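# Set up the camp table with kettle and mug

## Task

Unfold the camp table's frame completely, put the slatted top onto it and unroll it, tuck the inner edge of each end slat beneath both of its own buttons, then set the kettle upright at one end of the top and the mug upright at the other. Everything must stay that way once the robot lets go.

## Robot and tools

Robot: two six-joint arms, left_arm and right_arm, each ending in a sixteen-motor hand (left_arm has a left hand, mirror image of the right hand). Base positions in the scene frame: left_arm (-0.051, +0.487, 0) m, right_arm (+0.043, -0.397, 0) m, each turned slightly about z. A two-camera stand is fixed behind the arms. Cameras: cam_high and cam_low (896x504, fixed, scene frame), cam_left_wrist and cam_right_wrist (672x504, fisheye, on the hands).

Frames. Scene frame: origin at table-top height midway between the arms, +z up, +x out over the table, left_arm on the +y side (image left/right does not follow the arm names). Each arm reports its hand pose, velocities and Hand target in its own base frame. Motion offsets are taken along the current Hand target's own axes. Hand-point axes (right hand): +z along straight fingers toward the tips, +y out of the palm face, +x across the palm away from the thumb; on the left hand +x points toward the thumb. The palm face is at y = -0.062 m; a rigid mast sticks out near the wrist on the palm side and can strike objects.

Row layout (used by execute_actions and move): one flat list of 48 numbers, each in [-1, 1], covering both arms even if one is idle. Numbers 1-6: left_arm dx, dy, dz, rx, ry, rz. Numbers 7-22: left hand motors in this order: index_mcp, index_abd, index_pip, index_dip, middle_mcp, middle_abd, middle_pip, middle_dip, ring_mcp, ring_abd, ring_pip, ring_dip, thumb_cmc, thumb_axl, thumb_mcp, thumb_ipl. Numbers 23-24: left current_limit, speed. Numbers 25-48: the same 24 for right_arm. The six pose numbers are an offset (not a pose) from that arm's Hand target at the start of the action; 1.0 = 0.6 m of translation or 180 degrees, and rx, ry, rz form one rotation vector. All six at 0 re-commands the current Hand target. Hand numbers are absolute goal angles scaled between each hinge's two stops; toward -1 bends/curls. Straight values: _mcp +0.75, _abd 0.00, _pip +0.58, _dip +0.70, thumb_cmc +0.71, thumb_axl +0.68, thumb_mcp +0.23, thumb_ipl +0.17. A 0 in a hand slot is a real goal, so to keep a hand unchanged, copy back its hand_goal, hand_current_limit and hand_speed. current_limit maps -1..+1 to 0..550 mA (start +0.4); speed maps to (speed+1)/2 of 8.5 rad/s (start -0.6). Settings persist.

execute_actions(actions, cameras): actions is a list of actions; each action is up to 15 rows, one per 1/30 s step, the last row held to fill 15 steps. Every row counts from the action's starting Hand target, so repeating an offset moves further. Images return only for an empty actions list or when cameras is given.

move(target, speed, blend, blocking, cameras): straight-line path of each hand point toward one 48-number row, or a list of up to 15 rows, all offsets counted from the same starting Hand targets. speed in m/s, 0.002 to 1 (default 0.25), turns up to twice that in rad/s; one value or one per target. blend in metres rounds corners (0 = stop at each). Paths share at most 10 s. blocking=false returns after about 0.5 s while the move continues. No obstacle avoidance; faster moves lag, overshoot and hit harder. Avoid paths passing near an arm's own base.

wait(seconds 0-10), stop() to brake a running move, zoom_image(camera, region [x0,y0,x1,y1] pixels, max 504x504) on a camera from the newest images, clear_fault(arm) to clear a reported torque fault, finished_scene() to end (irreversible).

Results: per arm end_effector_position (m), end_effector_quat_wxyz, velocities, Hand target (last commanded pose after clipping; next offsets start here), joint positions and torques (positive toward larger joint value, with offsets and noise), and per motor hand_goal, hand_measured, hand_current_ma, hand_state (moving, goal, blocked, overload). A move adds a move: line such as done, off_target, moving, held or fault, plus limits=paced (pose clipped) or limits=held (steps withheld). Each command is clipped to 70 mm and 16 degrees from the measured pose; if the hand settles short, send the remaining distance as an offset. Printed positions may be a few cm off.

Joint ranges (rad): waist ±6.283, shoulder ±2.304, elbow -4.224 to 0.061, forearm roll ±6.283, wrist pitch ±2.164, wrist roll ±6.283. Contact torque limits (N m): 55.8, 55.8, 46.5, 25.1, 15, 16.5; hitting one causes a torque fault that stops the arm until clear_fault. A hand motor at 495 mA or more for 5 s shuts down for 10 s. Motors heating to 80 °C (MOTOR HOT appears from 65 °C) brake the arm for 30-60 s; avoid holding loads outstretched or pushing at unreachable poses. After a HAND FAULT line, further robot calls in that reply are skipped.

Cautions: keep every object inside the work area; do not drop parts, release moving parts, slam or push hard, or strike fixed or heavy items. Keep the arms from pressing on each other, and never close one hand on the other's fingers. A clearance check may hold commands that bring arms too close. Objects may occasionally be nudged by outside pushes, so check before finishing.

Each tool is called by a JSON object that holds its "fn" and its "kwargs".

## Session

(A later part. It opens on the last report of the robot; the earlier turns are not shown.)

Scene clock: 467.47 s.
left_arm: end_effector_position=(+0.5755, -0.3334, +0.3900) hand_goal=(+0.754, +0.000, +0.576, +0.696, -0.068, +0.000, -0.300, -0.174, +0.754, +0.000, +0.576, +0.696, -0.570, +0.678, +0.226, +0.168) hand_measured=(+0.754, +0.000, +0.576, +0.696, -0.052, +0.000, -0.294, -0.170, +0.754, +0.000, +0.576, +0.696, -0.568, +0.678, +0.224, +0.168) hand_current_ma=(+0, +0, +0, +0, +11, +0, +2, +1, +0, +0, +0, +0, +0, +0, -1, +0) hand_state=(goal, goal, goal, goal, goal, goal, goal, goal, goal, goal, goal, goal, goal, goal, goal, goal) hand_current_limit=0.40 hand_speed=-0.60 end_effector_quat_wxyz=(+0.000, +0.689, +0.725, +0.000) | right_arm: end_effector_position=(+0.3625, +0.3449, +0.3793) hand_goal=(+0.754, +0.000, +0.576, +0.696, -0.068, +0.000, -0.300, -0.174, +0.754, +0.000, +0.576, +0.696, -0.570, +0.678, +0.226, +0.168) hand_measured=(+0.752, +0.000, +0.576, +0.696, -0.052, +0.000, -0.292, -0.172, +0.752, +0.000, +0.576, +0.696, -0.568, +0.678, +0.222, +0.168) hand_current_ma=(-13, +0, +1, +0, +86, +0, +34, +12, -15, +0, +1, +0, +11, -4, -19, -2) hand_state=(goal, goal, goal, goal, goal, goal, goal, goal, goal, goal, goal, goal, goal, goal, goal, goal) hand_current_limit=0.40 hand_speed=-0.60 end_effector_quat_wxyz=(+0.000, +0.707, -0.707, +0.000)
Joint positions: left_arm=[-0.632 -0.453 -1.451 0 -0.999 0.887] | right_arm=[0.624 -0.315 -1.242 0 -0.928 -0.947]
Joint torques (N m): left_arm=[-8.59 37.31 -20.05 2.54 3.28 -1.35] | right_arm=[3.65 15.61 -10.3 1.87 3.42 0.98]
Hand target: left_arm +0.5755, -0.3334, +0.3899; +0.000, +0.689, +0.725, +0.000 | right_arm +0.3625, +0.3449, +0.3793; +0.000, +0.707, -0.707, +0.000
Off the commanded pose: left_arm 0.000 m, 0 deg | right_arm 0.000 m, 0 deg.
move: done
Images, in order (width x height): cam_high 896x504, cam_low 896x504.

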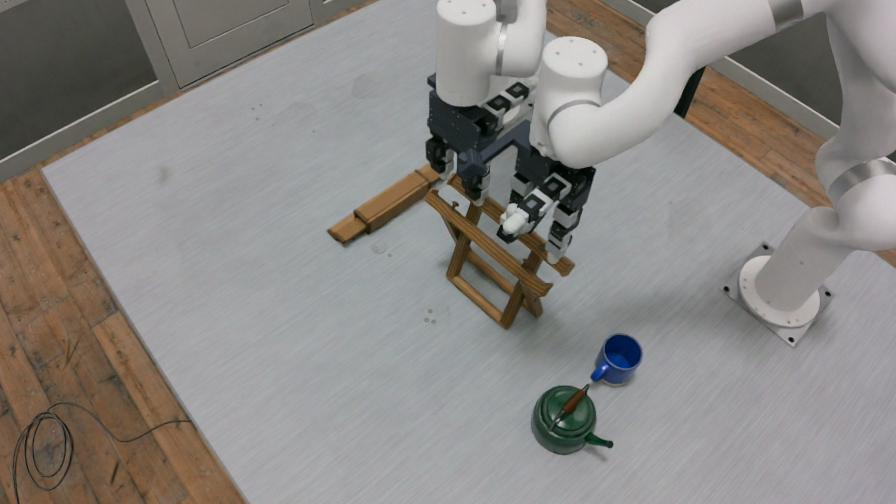

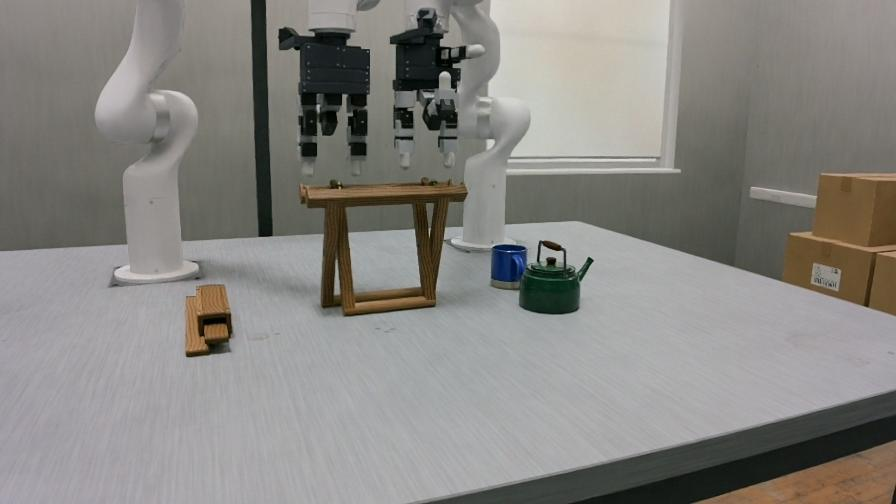

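{"fn": "zoom_image", "kwargs": {"camera": "cam_high", "region": [420, 165, 500, 245]}}

{"fn": "zoom_image", "kwargs": {"camera": "cam_high", "region": [500, 215, 580, 305]}}

Scaled by 6.300 from the camera's 896x504 image, which has a finer 1280x720 frame.

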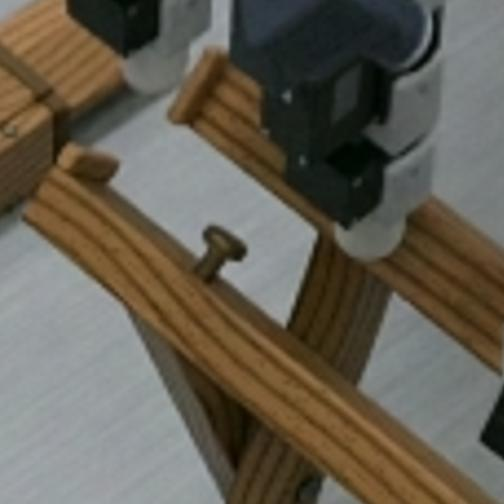

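Scaled by 5.600 from the camera's 896x504 image, which has a finer 1280x720 frame.

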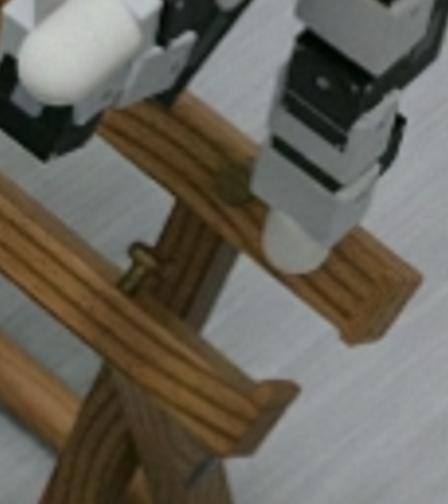

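{"fn": "move", "kwargs": {"target": [[0,0.0025,0,0,0,0,0.754,0,0.576,0.696,-0.068,0,-0.3,-0.174,0.754,0,0.576,0.696,-0.571,0.678,0.226,0.168,0.4,-0.6,0,-0.0025,0,0,0,0,0.754,0,0.576,0.696,-0.068,0,-0.3,-0.174,0.754,0,0.576,0.696,-0.571,0.678,0.226,0.168,0.4,-0.6],[0,0.0025,0.058,0,0,0,0.754,0,0.576,0.696,-0.068,0,-0.3,-0.174,0.754,0,0.576,0.696,-0.571,0.678,0.226,0.168,0.4,-0.6,0,-0.0025,0.05,0,0,0,0.754,0,0.576,0.696,-0.068,0,-0.3,-0.174,0.754,0,0.576,0.696,-0.571,0.678,0.226,0.168,0.4,-0.6]], "speed": 0.03, "cameras": ["cam_high","cam_low"]}}

{"fn": "zoom_image", "kwargs": {"camera": "cam_high", "region": [420, 150, 580, 310]}}

{"fn": "zoom_image", "kwargs": {"camera": "cam_low", "region": [280, 60, 500, 220]}}

Scene clock: 493.93 s.
left_arm: end_effector_position=(+0.5770, -0.3333, +0.3552) hand_goal=(+0.754, +0.000, +0.576, +0.696, -0.068, +0.000, -0.300, -0.174, +0.754, +0.000, +0.576, +0.696, -0.570, +0.678, +0.226, +0.168) hand_measured=(+0.754, +0.000, +0.576, +0.696, -0.052, +0.000, -0.294, -0.170, +0.754, +0.000, +0.576, +0.696, -0.568, +0.678, +0.224, +0.168) hand_current_ma=(+0, +0, +0, +0, +11, +0, +2, +1, +0, +0, +0, +0, +0, +0, -1, +0) hand_state=(goal, goal, goal, goal, goal, goal, goal, goal, goal, goal, goal, goal, goal, goal, goal, goal) hand_current_limit=0.40 hand_speed=-0.60 end_effector_quat_wxyz=(+0.000, +0.689, +0.725, +0.000) | right_arm: end_effector_position=(+0.3640, +0.3449, +0.3493) hand_goal=(+0.754, +0.000, +0.576, +0.696, -0.068, +0.000, -0.300, -0.174, +0.754, +0.000, +0.576, +0.696, -0.570, +0.678, +0.226, +0.168) hand_measured=(+0.752, +0.000, +0.576, +0.696, -0.052, +0.000, -0.292, -0.172, +0.752, +0.000, +0.576, +0.696, -0.568, +0.678, +0.222, +0.168) hand_current_ma=(-13, +0, +1, +0, +86, +0, +34, +12, -15, +0, +1, +0, +11, -4, -19, -2) hand_state=(goal, goal, goal, goal, goal, goal, goal, goal, goal, goal, goal, goal, goal, goal, goal, goal) hand_current_limit=0.40 hand_speed=-0.60 end_effector_quat_wxyz=(+0.000, +0.707, -0.707, +0.000)
Joint positions: left_arm=[-0.631 -0.48 -1.409 0 -0.93 0.888] | right_arm=[0.623 -0.343 -1.208 0 -0.866 -0.948]
Joint torques (N m): left_arm=[4.01 37.34 -19.66 0.25 3.32 1.63] | right_arm=[-9.13 16.38 -10 -0.04 3.47 -1.15]
Hand target: left_arm +0.5770, -0.3333, +0.3551; +0.000, +0.689, +0.725, +0.000 | right_arm +0.3640, +0.3449, +0.3493; +0.000, +0.707, -0.707, +0.000
Off the commanded pose: left_arm 0.000 m, 0 deg | right_arm 0.000 m, 0 deg.
move: done
Images, in order (width x height): cam_high 896x504, cam_low 896x504.

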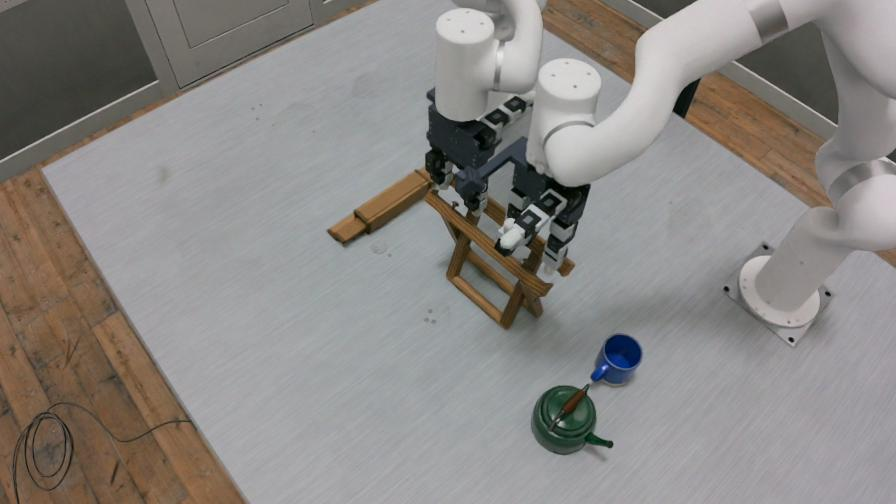

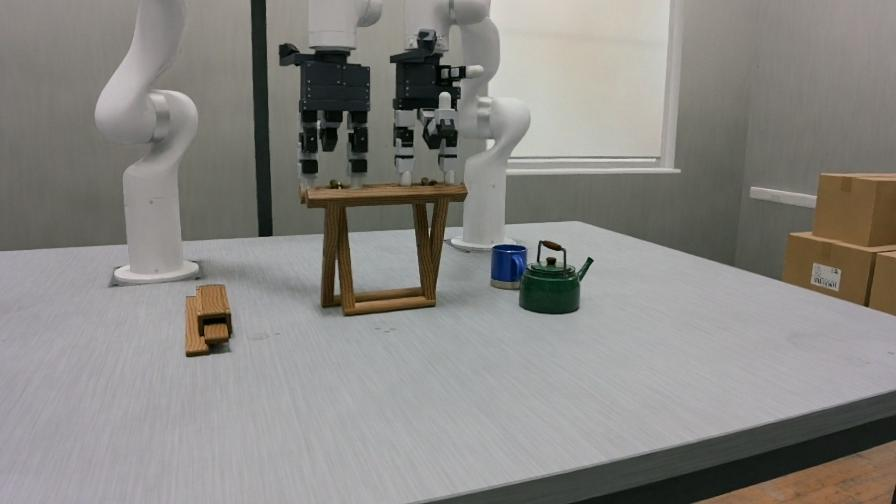

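Scaled by 3.150 from the camera's 896x504 image, which has a finer 1280x720 frame.

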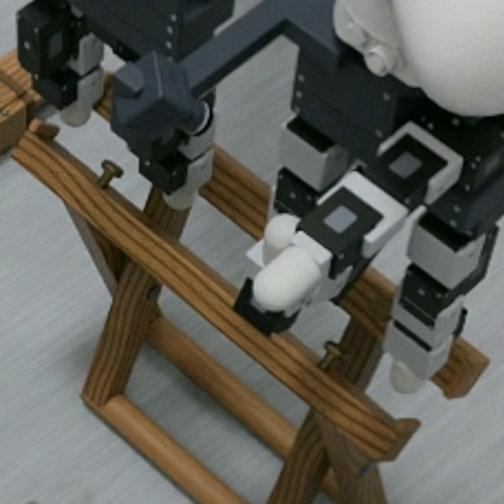

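Scaled by 2.291 from the camera's 896x504 image, which has a finer 1280x720 frame.

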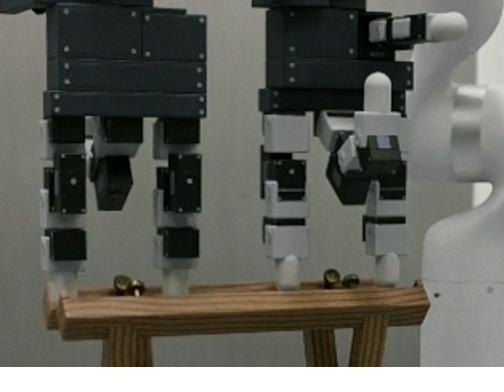

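{"fn": "zoom_image", "kwargs": {"camera": "cam_low", "region": [380, 150, 480, 220]}}

{"fn": "zoom_image", "kwargs": {"camera": "cam_low", "region": [290, 150, 390, 220]}}

{"fn": "zoom_image", "kwargs": {"camera": "cam_high", "region": [500, 215, 580, 305]}}

Scaled by 5.040 from the camera's 896x504 image, which has a finer 1280x720 frame.

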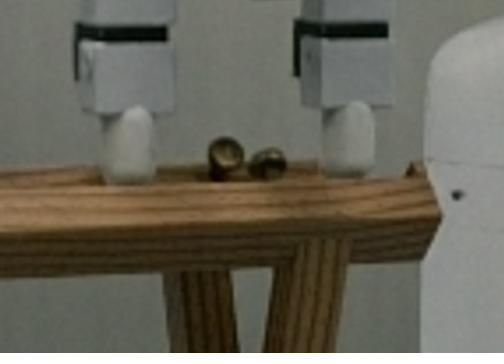

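Scaled by 5.040 from the camera's 896x504 image, which has a finer 1280x720 frame.

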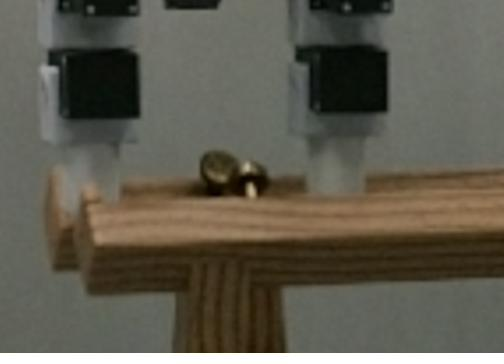

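Scaled by 5.600 from the camera's 896x504 image, which has a finer 1280x720 frame.

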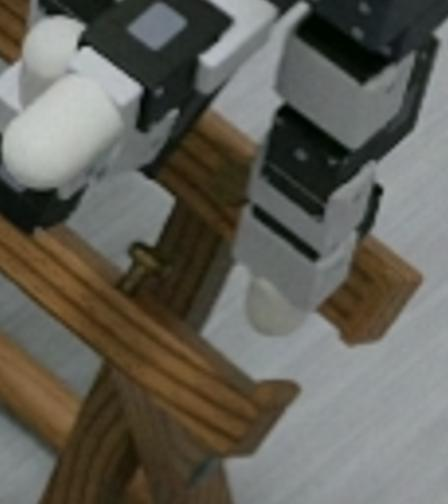

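{"fn": "move", "kwargs": {"target": [0,0,0.0283,0,0,0,0.754,0,0.576,0.696,-0.068,0,-0.3,-0.174,0.754,0,0.576,0.696,-0.571,0.678,0.226,0.168,0.4,-0.6,0,0,0.0367,0,0,0,0.754,0,0.576,0.696,-0.068,0,-0.3,-0.174,0.754,0,0.576,0.696,-0.571,0.678,0.226,0.168,0.4,-0.6], "speed": 0.03, "cameras": ["cam_high","cam_low"]}}

{"fn": "zoom_image", "kwargs": {"camera": "cam_high", "region": [420, 150, 580, 310]}}

Scene clock: 504.80 s.
left_arm: end_effector_position=(+0.5770, -0.3333, +0.3382) hand_goal=(+0.754, +0.000, +0.576, +0.696, -0.068, +0.000, -0.300, -0.174, +0.754, +0.000, +0.576, +0.696, -0.570, +0.678, +0.226, +0.168) hand_measured=(+0.754, +0.000, +0.576, +0.696, -0.052, +0.000, -0.294, -0.170, +0.754, +0.000, +0.576, +0.696, -0.568, +0.678, +0.224, +0.168) hand_current_ma=(+0, +0, +0, +0, +11, +0, +2, +1, +0, +0, +0, +0, +0, +0, -1, +0) hand_state=(goal, goal, goal, goal, goal, goal, goal, goal, goal, goal, goal, goal, goal, goal, goal, goal) hand_current_limit=0.40 hand_speed=-0.60 end_effector_quat_wxyz=(+0.000, +0.689, +0.725, +0.000) | right_arm: end_effector_position=(+0.3640, +0.3449, +0.3273) hand_goal=(+0.754, +0.000, +0.576, +0.696, -0.068, +0.000, -0.300, -0.174, +0.754, +0.000, +0.576, +0.696, -0.570, +0.678, +0.226, +0.168) hand_measured=(+0.752, +0.000, +0.576, +0.696, -0.052, +0.000, -0.292, -0.172, +0.746, +0.000, +0.574, +0.696, -0.568, +0.678, +0.222, +0.168) hand_current_ma=(-13, +0, +1, +0, +86, +0, +34, +12, -41, +0, -11, +0, +11, -4, -19, -2) hand_state=(goal, goal, goal, goal, goal, goal, goal, goal, goal, goal, goal, goal, goal, goal, goal, goal) hand_current_limit=0.40 hand_speed=-0.60 end_effector_quat_wxyz=(+0.000, +0.707, -0.707, +0.000)
Joint positions: left_arm=[-0.631 -0.493 -1.389 0 -0.896 0.888] | right_arm=[0.623 -0.365 -1.184 0 -0.82 -0.948]
Joint torques (N m): left_arm=[3.31 39.82 -19.72 0.66 3.31 1.67] | right_arm=[-11.12 16.58 -10.04 -0.11 3.68 -0.69]
Hand target: left_arm +0.5770, -0.3333, +0.3382; +0.000, +0.689, +0.725, +0.000 | right_arm +0.3640, +0.3449, +0.3272; +0.000, +0.707, -0.707, +0.000
Off the commanded pose: left_arm 0.000 m, 0 deg | right_arm 0.000 m, 0 deg.
move: done
Images, in order (width x height): cam_high 896x504, cam_low 896x504.

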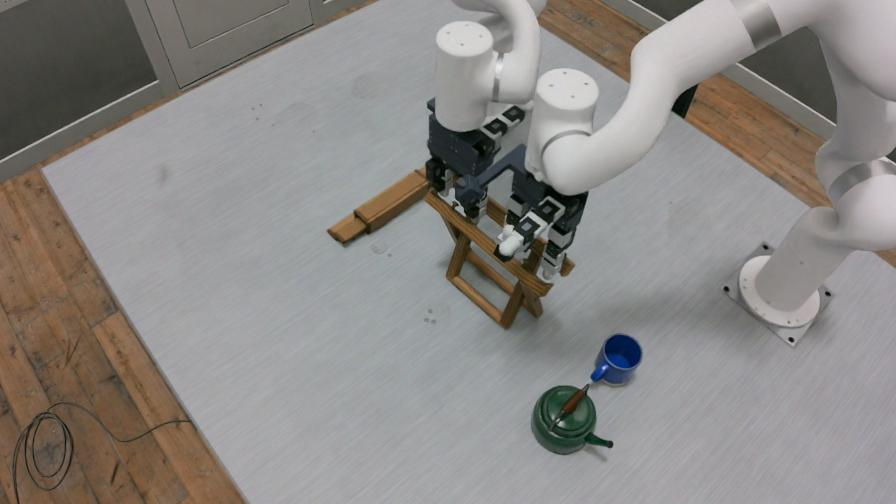

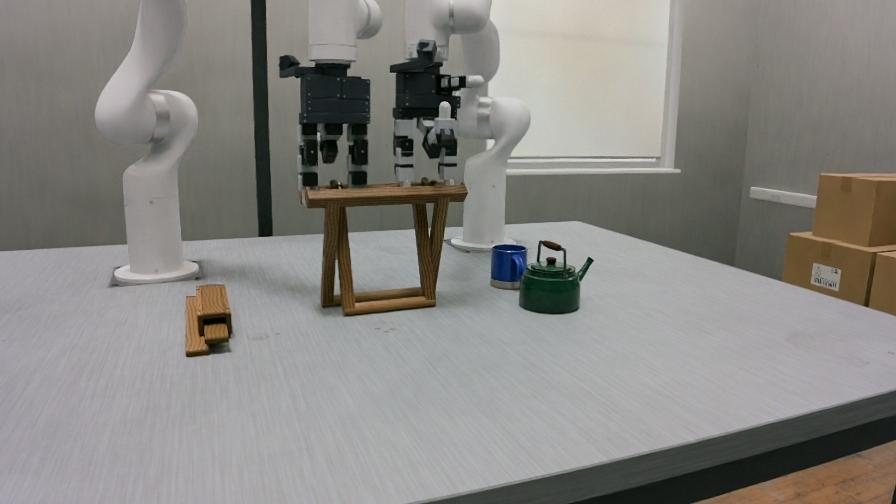

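Scaled by 3.150 from the camera's 896x504 image, which has a finer 1280x720 frame.

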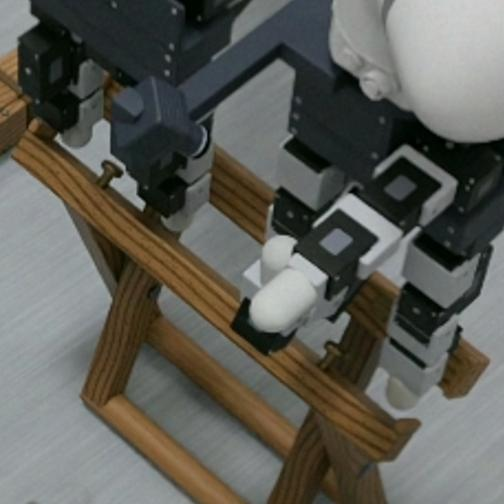

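{"fn": "move", "kwargs": {"target": [0,0.0263,0.01,0,0,0,0.754,0,0.576,0.696,-0.068,0,-0.3,-0.174,0.754,0,0.576,0.696,-0.571,0.678,0.226,0.168,0.4,-0.6,0,0.0263,0.01,0,0,0,0.754,0,0.576,0.696,-0.068,0,-0.3,-0.174,0.754,0,0.576,0.696,-0.571,0.678,0.226,0.168,0.4,-0.6], "speed": 0.02, "cameras": ["cam_high","cam_low"]}}

{"fn": "zoom_image", "kwargs": {"camera": "cam_high", "region": [420, 150, 580, 310]}}

Scene clock: 518.93 s.
left_arm: end_effector_position=(+0.5927, -0.3325, +0.3322) hand_goal=(+0.754, +0.000, +0.576, +0.696, -0.068, +0.000, -0.300, -0.174, +0.754, +0.000, +0.576, +0.696, -0.570, +0.678, +0.226, +0.168) hand_measured=(+0.754, +0.000, +0.576, +0.696, -0.052, +0.000, -0.294, -0.170, +0.778, +0.000, +0.594, +0.702, -0.568, +0.678, +0.224, +0.168) hand_current_ma=(+0, +0, +0, +0, +11, +0, +2, +1, +21, +0, +11, +2, +0, +0, -1, +0) hand_state=(goal, goal, goal, goal, goal, goal, goal, goal, blocked, goal, goal, goal, goal, goal, goal, goal) hand_current_limit=0.40 hand_speed=-0.60 end_effector_quat_wxyz=(+0.000, +0.689, +0.725, +0.000) | right_arm: end_effector_position=(+0.3482, +0.3449, +0.3213) hand_goal=(+0.754, +0.000, +0.576, +0.696, -0.068, +0.000, -0.300, -0.174, +0.754, +0.000, +0.576, +0.696, -0.570, +0.678, +0.226, +0.168) hand_measured=(+0.780, +0.000, +0.590, +0.700, -0.052, +0.000, -0.292, -0.172, +0.752, +0.000, +0.576, +0.696, -0.568, +0.678, +0.222, +0.168) hand_current_ma=(+130, +0, +64, +18, +86, +0, +34, +12, -7, +0, -3, +0, +11, -4, -19, -2) hand_state=(blocked, goal, goal, goal, goal, goal, goal, goal, goal, goal, goal, goal, goal, goal, goal, goal) hand_current_limit=0.40 hand_speed=-0.60 end_effector_quat_wxyz=(+0.000, +0.707, -0.707, +0.000)
Joint positions: left_arm=[-0.615 -0.529 -1.426 0 -0.898 0.904] | right_arm=[0.64 -0.341 -1.138 0 -0.798 -0.931]
Joint torques (N m): left_arm=[5.02 38.55 -30.65 1.87 -2.41 1.59] | right_arm=[6.21 29.12 -8.42 0.69 2.99 0.86]
Hand target: left_arm +0.5928, -0.3325, +0.3322; +0.000, +0.689, +0.725, +0.000 | right_arm +0.3482, +0.3449, +0.3212; +0.000, +0.707, -0.707, +0.000
Off the commanded pose: left_arm 0.000 m, 0 deg | right_arm 0.000 m, 0 deg.
move: done
Images, in order (width x height): cam_high 896x504, cam_low 896x504.

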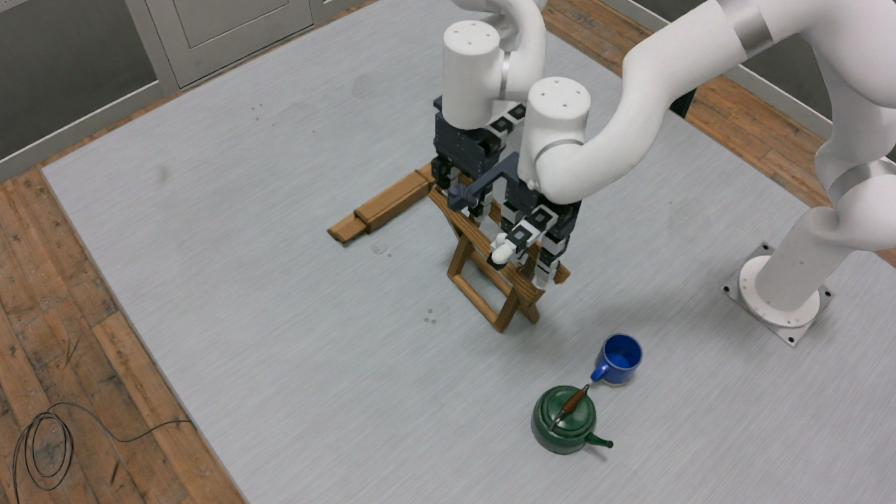

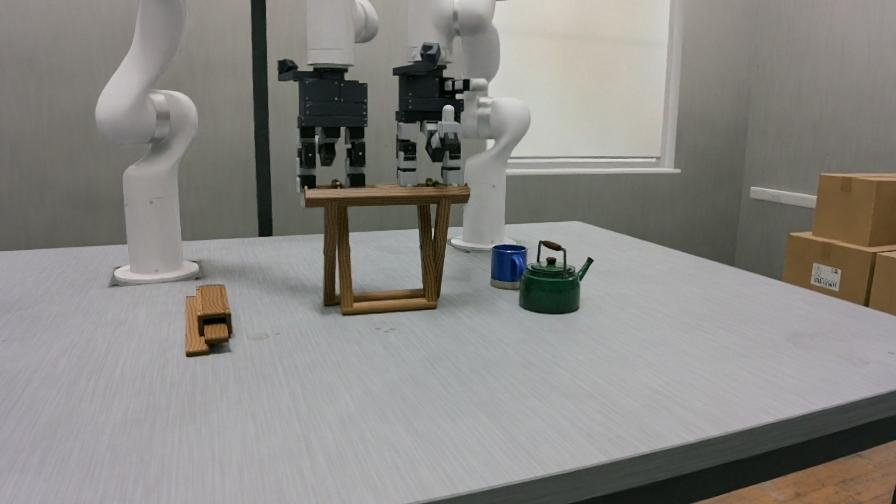

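Scaled by 3.150 from the camera's 896x504 image, which has a finer 1280x720 frame.

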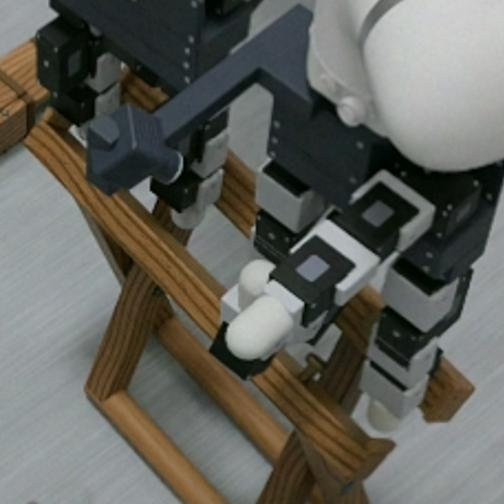

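{"fn": "move", "kwargs": {"target": [0,-0.0263,-0.01,0,0,0,0.754,0,0.576,0.696,-0.068,0,-0.3,-0.174,0.754,0,0.576,0.696,-0.571,0.678,0.226,0.168,0.4,-0.6,0,-0.0263,-0.01,0,0,0,0.754,0,0.576,0.696,-0.068,0,-0.3,-0.174,0.754,0,0.576,0.696,-0.571,0.678,0.226,0.168,0.4,-0.6], "speed": 0.02, "cameras": ["cam_high","cam_low"]}}

{"fn": "zoom_image", "kwargs": {"camera": "cam_high", "region": [420, 150, 580, 310]}}

Scene clock: 576.00 s.
left_arm: end_effector_position=(+0.5770, -0.3333, +0.3382) hand_goal=(+0.754, +0.000, +0.576, +0.696, -0.068, +0.000, -0.300, -0.174, +0.754, +0.000, +0.576, +0.696, -0.570, +0.678, +0.226, +0.168) hand_measured=(+0.754, +0.000, +0.576, +0.696, -0.052, +0.000, -0.294, -0.170, +0.756, +0.000, +0.578, +0.698, -0.568, +0.678, +0.224, +0.168) hand_current_ma=(+0, +0, +0, +0, +11, +0, +2, +1, +0, +0, +0, +0, +0, +0, -1, +0) hand_state=(goal, goal, goal, goal, goal, goal, goal, goal, goal, goal, goal, goal, goal, goal, goal, goal) hand_current_limit=0.40 hand_speed=-0.60 end_effector_quat_wxyz=(+0.000, +0.689, +0.725, +0.000) | right_arm: end_effector_position=(+0.3640, +0.3449, +0.3272) hand_goal=(+0.754, +0.000, +0.576, +0.696, -0.068, +0.000, -0.300, -0.174, +0.754, +0.000, +0.576, +0.696, -0.570, +0.678, +0.226, +0.168) hand_measured=(+0.756, +0.000, +0.578, +0.698, -0.052, +0.000, -0.292, -0.172, +0.746, +0.000, +0.574, +0.696, -0.568, +0.678, +0.222, +0.168) hand_current_ma=(+7, -2, +11, +13, +86, +0, +34, +12, -36, -3, -7, +0, +11, -4, -19, -2) hand_state=(goal, goal, goal, goal, goal, goal, goal, goal, goal, goal, goal, goal, goal, goal, goal, goal) hand_current_limit=0.40 hand_speed=-0.60 end_effector_quat_wxyz=(+0.000, +0.707, -0.707, +0.000)
Joint positions: left_arm=[-0.631 -0.494 -1.389 0 -0.896 0.888] | right_arm=[0.623 -0.365 -1.184 0 -0.82 -0.948]
Joint torques (N m): left_arm=[-6.76 62.66 -19.97 1.99 3.24 -1.62] | right_arm=[-10.02 16.65 -20.03 1.27 -4.21 -1.21]
Hand target: left_arm +0.5770, -0.3333, +0.3382; +0.000, +0.689, +0.725, +0.000 | right_arm +0.3640, +0.3449, +0.3272; +0.000, +0.707, -0.707, +0.000
Off the commanded pose: left_arm 0.000 m, 0 deg | right_arm 0.000 m, 0 deg.
move: done
Images, in order (width x height): cam_high 896x504, cam_low 896x504.

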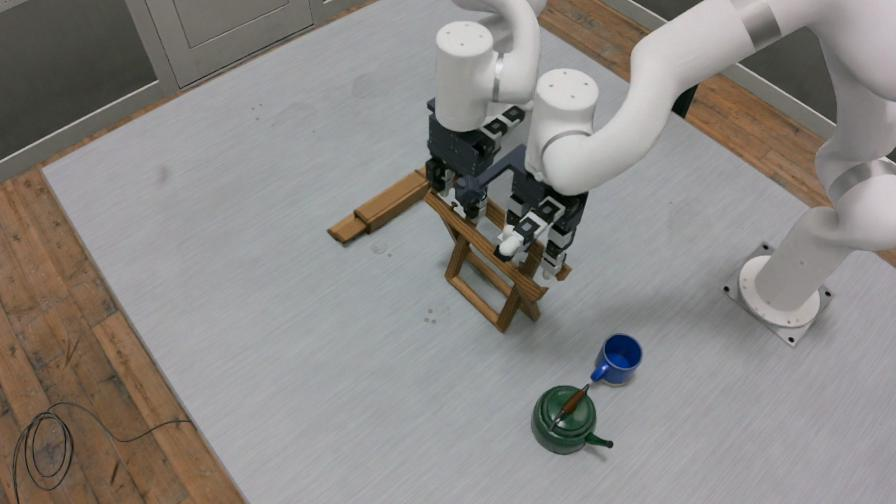

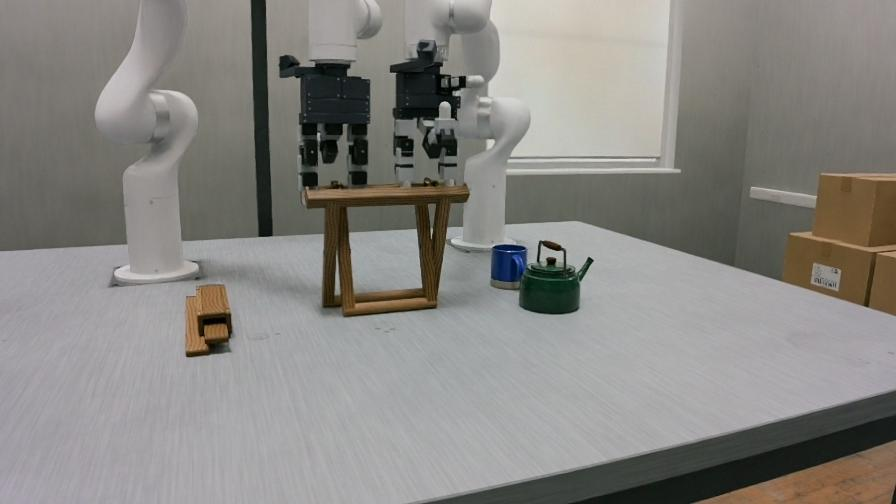

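Scaled by 3.150 from the camera's 896x504 image, which has a finer 1280x720 frame.

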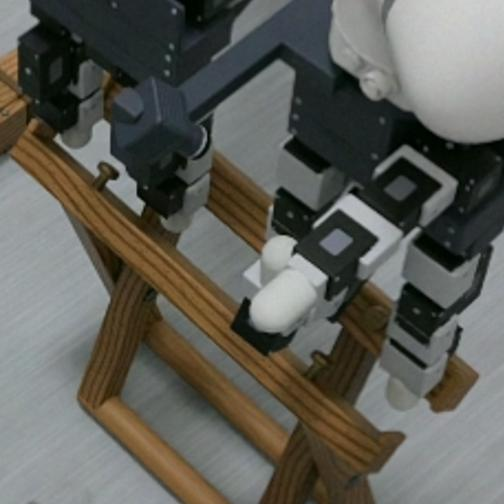

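{"fn": "move", "kwargs": {"target": [[0.02142,-0.00843,0.0033,0,0,-0.05556,0.754,0,0.576,0.696,-0.068,0,-0.3,-0.174,0.754,0,0.576,0.696,-0.571,0.678,0.226,0.168,0.4,-0.6,0.02257,0.00458,0.0033,0,0,-0.05556,0.754,0,0.576,0.696,-0.068,0,-0.3,-0.174,0.754,0,0.576,0.696,-0.571,0.678,0.226,0.168,0.4,-0.6],[0.04105,-0.02047,0.0127,0,0,-0.1111,0.754,0,0.576,0.696,-0.068,0,-0.3,-0.174,0.754,0,0.576,0.696,-0.571,0.678,0.226,0.168,0.4,-0.6,0.04558,0.00518,0.0127,0,0,-0.1111,0.754,0,0.576,0.696,-0.068,0,-0.3,-0.174,0.754,0,0.576,0.696,-0.571,0.678,0.226,0.168,0.4,-0.6]], "speed": 0.04, "blend": 0.003, "cameras": ["cam_high","cam_low"]}}

{"fn": "zoom_image", "kwargs": {"camera": "cam_high", "region": [420, 150, 580, 310]}}

{"fn": "zoom_image", "kwargs": {"camera": "cam_low", "region": [280, 60, 500, 220]}}

Scene clock: 597.73 s.
left_arm: end_effector_position=(+0.5634, -0.3094, +0.3306) hand_goal=(+0.754, +0.000, +0.576, +0.696, -0.068, +0.000, -0.300, -0.174, +0.754, +0.000, +0.576, +0.696, -0.570, +0.678, +0.226, +0.168) hand_measured=(+0.752, +0.000, +0.576, +0.696, -0.052, +0.000, -0.294, -0.170, +0.782, +0.002, +0.596, +0.702, -0.568, +0.678, +0.224, +0.168) hand_current_ma=(+0, +0, +0, +0, +11, +0, +2, +1, +25, +0, +13, +2, +0, +0, -1, +0) hand_state=(goal, goal, goal, goal, goal, goal, goal, goal, blocked, goal, goal, goal, goal, goal, goal, goal) hand_current_limit=0.40 hand_speed=-0.60 end_effector_quat_wxyz=(+0.000, +0.552, +0.834, +0.000) | right_arm: end_effector_position=(+0.3609, +0.3175, +0.3196) hand_goal=(+0.754, +0.000, +0.576, +0.696, -0.068, +0.000, -0.300, -0.174, +0.754, +0.000, +0.576, +0.696, -0.570, +0.678, +0.226, +0.168) hand_measured=(+0.782, +0.000, +0.590, +0.700, -0.052, +0.000, -0.292, -0.172, +0.740, +0.002, +0.572, +0.696, -0.568, +0.678, +0.222, +0.168) hand_current_ma=(+140, -2, +71, +23, +85, +0, +34, +12, -75, +12, -23, +0, +11, -4, -19, -2) hand_state=(blocked, goal, goal, goal, goal, goal, goal, goal, goal, goal, goal, goal, goal, goal, goal, goal) hand_current_limit=0.40 hand_speed=-0.60 end_effector_quat_wxyz=(+0.000, +0.819, -0.573, +0.000)
Joint positions: left_arm=[-0.634 -0.506 -1.389 0 -0.883 0.536] | right_arm=[0.628 -0.376 -1.181 0 -0.806 -1.292]
Joint torques (N m): left_arm=[-4.72 38.39 -19.45 0.77 3.57 -1.81] | right_arm=[5.65 16.95 -9.68 0.56 2.95 -1.45]
Hand target: left_arm +0.5635, -0.3094, +0.3306; +0.000, +0.552, +0.834, +0.000 | right_arm +0.3609, +0.3175, +0.3196; +0.000, +0.819, -0.573, +0.000
Off the commanded pose: left_arm 0.000 m, 0 deg | right_arm 0.000 m, 0 deg.
move: done
Images, in order (width x height): cam_high 896x504, cam_low 896x504.

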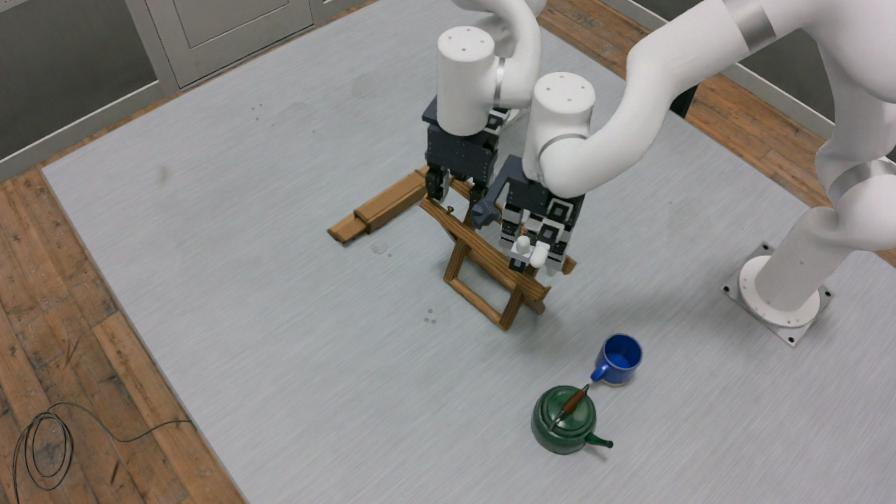

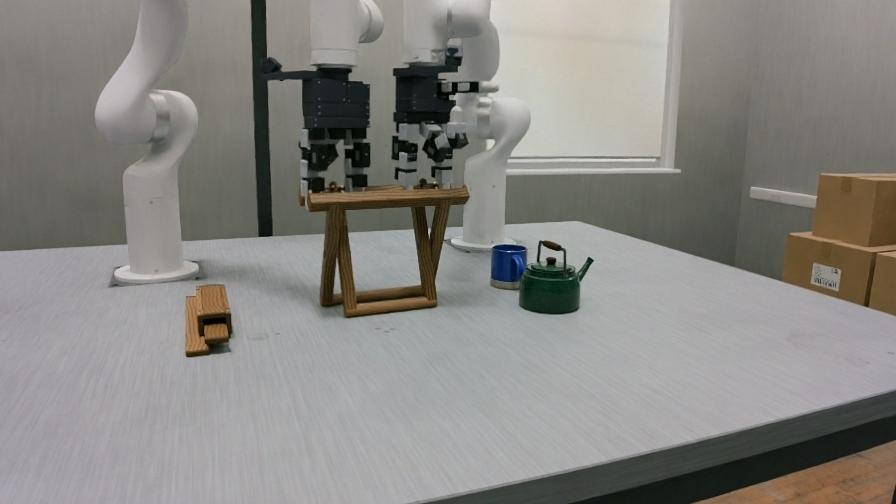

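Scaled by 3.150 from the camera's 896x504 image, which has a finer 1280x720 frame.

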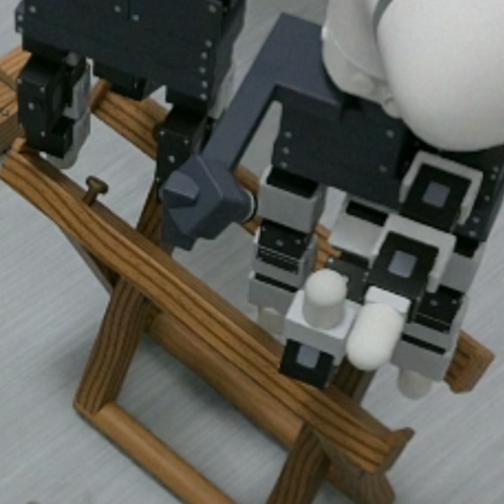

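Scaled by 2.291 from the camera's 896x504 image, which has a finer 1280x720 frame.

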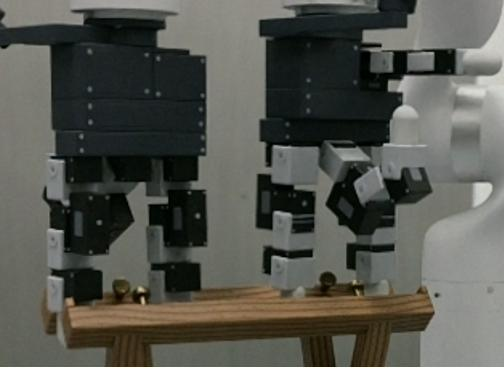

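{"fn": "zoom_image", "kwargs": {"camera": "cam_low", "region": [290, 160, 370, 220]}}

{"fn": "zoom_image", "kwargs": {"camera": "cam_high", "region": [415, 160, 485, 230]}}

Scaled by 6.300 from the camera's 896x504 image, which has a finer 1280x720 frame.

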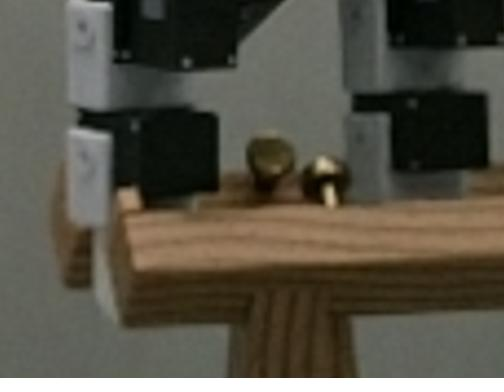

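Scaled by 7.200 from the camera's 896x504 image, which has a finer 1280x720 frame.

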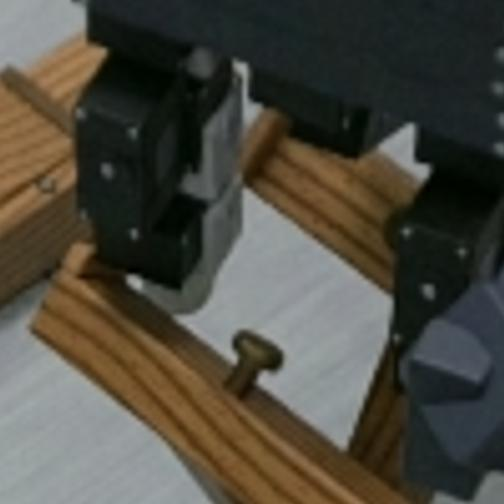

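{"fn": "move", "kwargs": {"target": [[0.02142,-0.00843,0.0102,0,0,-0.05556,0.754,0,0.576,0.696,-0.068,0,-0.3,-0.174,0.754,0,0.576,0.696,-0.571,0.678,0.226,0.168,0.4,-0.9,0.01317,0.00117,0.0102,0,0,-0.05556,0.754,0,0.576,0.696,-0.068,0,-0.3,-0.174,0.754,0,0.576,0.696,-0.571,0.678,0.226,0.168,0.4,-0.9],[0.04105,-0.02047,0.0207,0,0,-0.1111,0.754,0,0.576,0.696,-0.068,0,-0.3,-0.174,0.754,0,0.576,0.696,-0.571,0.678,0.226,0.168,0.4,-0.9,0.03618,0.00177,0.0207,0,0,-0.1111,0.754,0,0.576,0.696,-0.068,0,-0.3,-0.174,0.754,0,0.576,0.696,-0.571,0.678,0.226,0.168,0.4,-0.9]], "speed": 0.04, "blend": 0.003, "cameras": ["cam_high","cam_low"]}}

{"fn": "zoom_image", "kwargs": {"camera": "cam_high", "region": [420, 150, 580, 310]}}

{"fn": "zoom_image", "kwargs": {"camera": "cam_low", "region": [280, 60, 500, 220]}}

Scene clock: 617.13 s.
left_arm: end_effector_position=(+0.5425, -0.2915, +0.3182) hand_goal=(+0.754, +0.000, +0.576, +0.696, -0.068, +0.000, -0.300, -0.174, +0.754, +0.000, +0.576, +0.696, -0.570, +0.678, +0.226, +0.168) hand_measured=(+0.746, +0.000, +0.572, +0.696, -0.052, +0.000, -0.294, -0.170, +0.792, +0.014, +0.604, +0.706, -0.568, +0.678, +0.224, +0.168) hand_current_ma=(-3, +0, -1, +0, +11, +0, +2, +1, +43, +6, +23, +5, +0, +0, -1, +0) hand_state=(goal, goal, goal, goal, goal, goal, goal, goal, blocked, goal, blocked, goal, goal, goal, goal, goal) hand_current_limit=0.40 hand_speed=-0.90 end_effector_quat_wxyz=(+0.000, +0.399, +0.917, +0.000) | right_arm: end_effector_position=(+0.3673, +0.2968, +0.3072) hand_goal=(+0.754, +0.000, +0.576, +0.696, -0.068, +0.000, -0.300, -0.174, +0.754, +0.000, +0.576, +0.696, -0.570, +0.678, +0.226, +0.168) hand_measured=(+0.786, -0.012, +0.594, +0.702, -0.052, +0.000, -0.292, -0.172, +0.732, +0.006, +0.568, +0.694, -0.568, +0.678, +0.222, +0.168) hand_current_ma=(+166, -47, +83, +29, +85, +0, +34, +12, -109, +28, -42, -12, +11, -4, -19, -2) hand_state=(blocked, goal, goal, goal, goal, goal, goal, goal, blocked, goal, goal, goal, goal, goal, goal, goal) hand_current_limit=0.40 hand_speed=-0.90 end_effector_quat_wxyz=(+0.000, +0.906, -0.422, +0.000)
Joint positions: left_arm=[-0.636 -0.525 -1.387 0 -0.862 0.185] | right_arm=[0.642 -0.399 -1.181 0 -0.783 -1.627]
Joint torques (N m): left_arm=[3.31 38 -19.49 0.77 3.33 -1.77] | right_arm=[5.73 18.88 -8.63 0.46 2.73 -1.21]
Hand target: left_arm +0.5425, -0.2915, +0.3182; +0.000, +0.399, +0.917, +0.000 | right_arm +0.3673, +0.2968, +0.3072; +0.000, +0.906, -0.423, +0.000
Off the commanded pose: left_arm 0.000 m, 0 deg | right_arm 0.000 m, 0 deg.
move: done
Images, in order (width x height): cam_high 896x504, cam_low 896x504.

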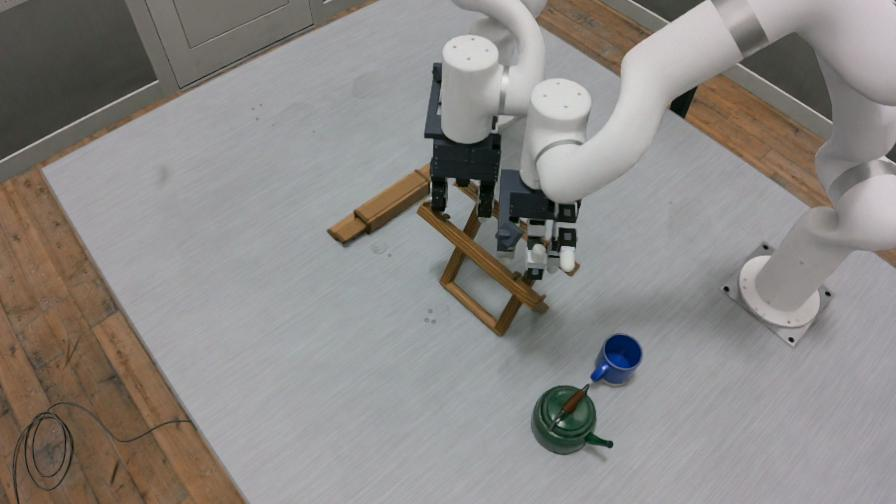

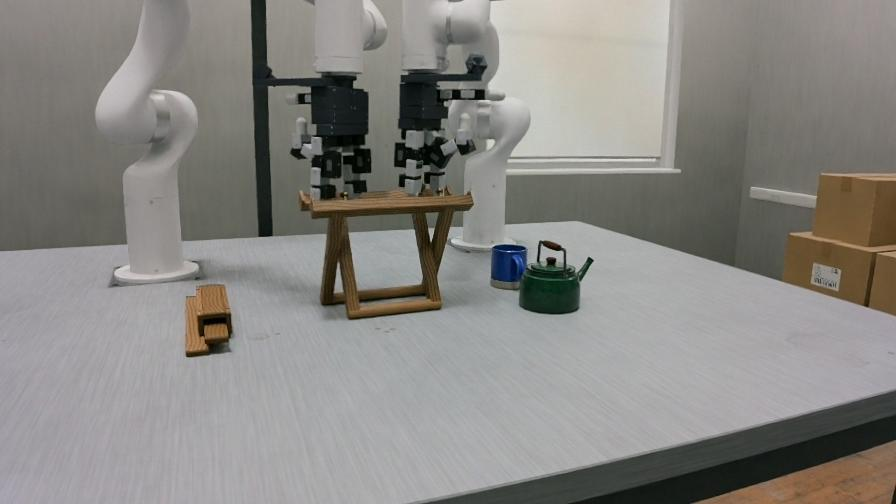

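Scaled by 3.150 from the camera's 896x504 image, which has a finer 1280x720 frame.

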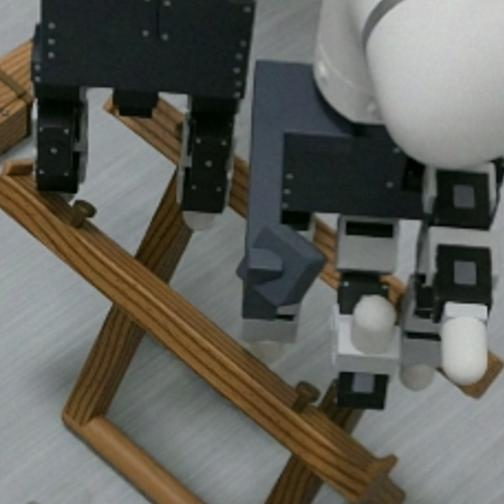

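Scaled by 2.291 from the camera's 896x504 image, which has a finer 1280x720 frame.

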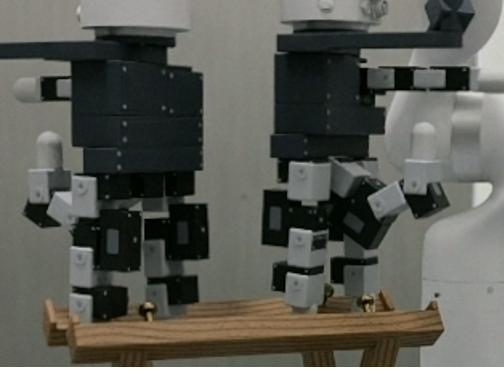

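{"fn": "move", "kwargs": {"target": [[0,0,0.005,0,0,0,0.754,0.1,0.576,0.696,-0.068,0,-0.3,-0.174,0.754,-0.1,0.576,0.696,-0.571,0.678,0.226,0.168,0.4,-0.9,0,0,0.005,0,0,0,0.754,0.1,0.576,0.696,-0.068,0,-0.3,-0.174,0.754,-0.1,0.576,0.696,-0.571,0.678,0.226,0.168,0.4,-0.9],[0.02142,-0.00843,0.03,0,0,-0.05556,0.754,0.167,0.576,0.696,-0.068,0,-0.3,-0.174,0.754,-0.167,0.576,0.696,-0.571,0.678,0.226,0.168,0.4,-0.9,0.02257,0.00458,0.03,0,0,-0.05556,0.754,0.167,0.576,0.696,-0.068,0,-0.3,-0.174,0.754,-0.167,0.576,0.696,-0.571,0.678,0.226,0.168,0.4,-0.9]], "speed": 0.04, "cameras": ["cam_high","cam_low"]}}

{"fn": "zoom_image", "kwargs": {"camera": "cam_high", "region": [400, 150, 580, 330]}}

{"fn": "zoom_image", "kwargs": {"camera": "cam_low", "region": [280, 80, 500, 240]}}

Scene clock: 633.30 s.
left_arm: end_effector_position=(+0.5301, -0.2855, +0.3001) hand_goal=(+0.754, +0.168, +0.576, +0.696, -0.068, +0.000, -0.300, -0.174, +0.754, -0.166, +0.576, +0.696, -0.570, +0.678, +0.226, +0.168) hand_measured=(+0.746, +0.106, +0.572, +0.696, -0.052, +0.000, -0.294, -0.170, +0.782, -0.080, +0.600, +0.706, -0.568, +0.678, +0.224, +0.168) hand_current_ma=(-3, -72, -1, +0, +11, +0, +2, +1, +27, +129, +18, +5, +0, +0, -1, +0) hand_state=(goal, blocked, goal, goal, goal, goal, goal, goal, blocked, blocked, blocked, goal, goal, goal, goal, goal) hand_current_limit=0.40 hand_speed=-0.90 end_effector_quat_wxyz=(+0.000, +0.318, +0.948, +0.000) | right_arm: end_effector_position=(+0.3739, +0.2846, +0.2892) hand_goal=(+0.754, +0.168, +0.576, +0.696, -0.068, +0.000, -0.300, -0.174, +0.754, -0.166, +0.576, +0.696, -0.570, +0.678, +0.226, +0.168) hand_measured=(+0.782, +0.092, +0.594, +0.702, -0.052, +0.000, -0.292, -0.172, +0.740, -0.116, +0.570, +0.694, -0.568, +0.678, +0.222, +0.168) hand_current_ma=(+141, -329, +84, +30, +85, +0, +34, +12, -67, +218, -32, -12, +11, -4, -19, -2) hand_state=(blocked, blocked, goal, goal, goal, goal, goal, goal, goal, blocked, goal, goal, goal, goal, goal, goal) hand_current_limit=0.40 hand_speed=-0.90 end_effector_quat_wxyz=(+0.000, +0.940, -0.342, +0.000)
Joint positions: left_arm=[-0.636 -0.546 -1.375 0 -0.83 0.01] | right_arm=[0.645 -0.419 -1.165 0 -0.747 -1.799]
Joint torques (N m): left_arm=[3.86 44.34 -21.64 1.77 3.28 -1.69] | right_arm=[6.25 19.25 -10.71 2.62 2.92 -1.17]
Hand target: left_arm +0.5301, -0.2855, +0.3002; +0.000, +0.318, +0.948, +0.000 | right_arm +0.3739, +0.2846, +0.2892; +0.000, +0.940, -0.342, +0.000
Off the commanded pose: left_arm 0.000 m, 0 deg | right_arm 0.000 m, 0 deg.
move: done
Images, in order (width x height): cam_high 896x504, cam_low 896x504.

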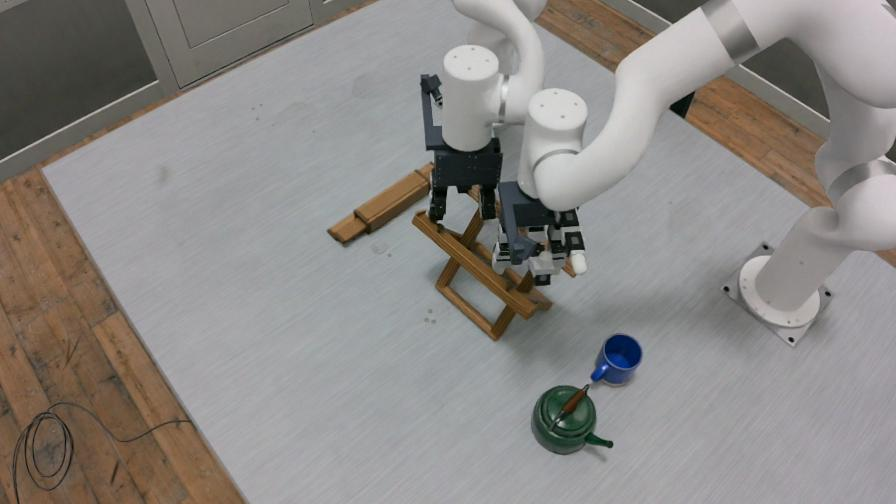

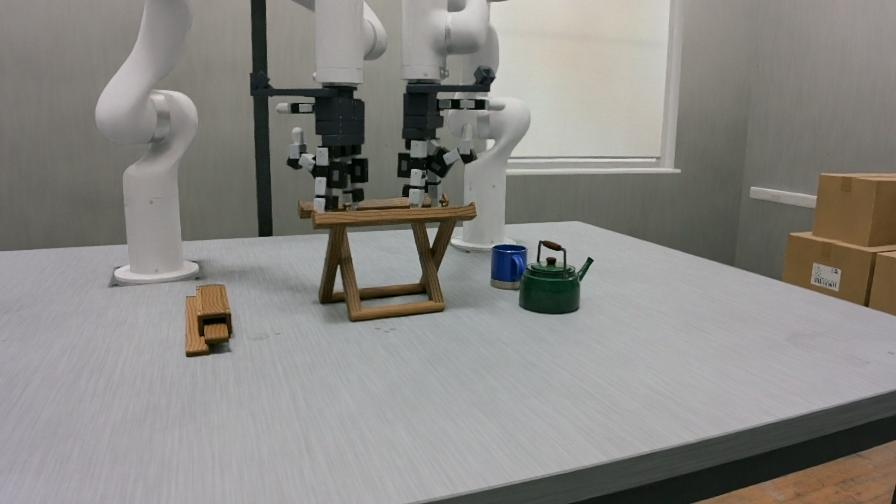

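Scaled by 2.800 from the camera's 896x504 image, which has a finer 1280x720 frame.

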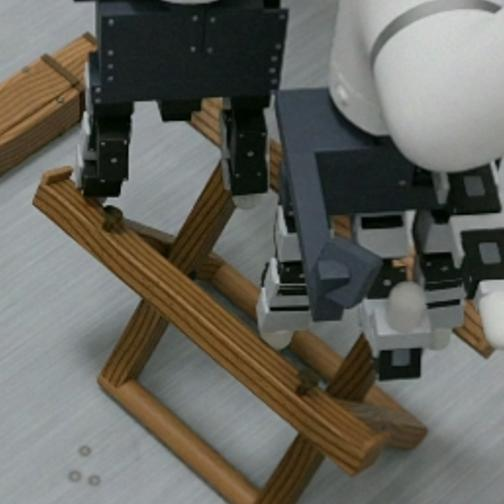

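Scaled by 2.291 from the camera's 896x504 image, which has a finer 1280x720 frame.

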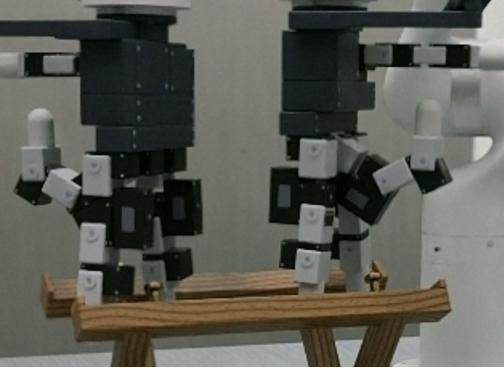

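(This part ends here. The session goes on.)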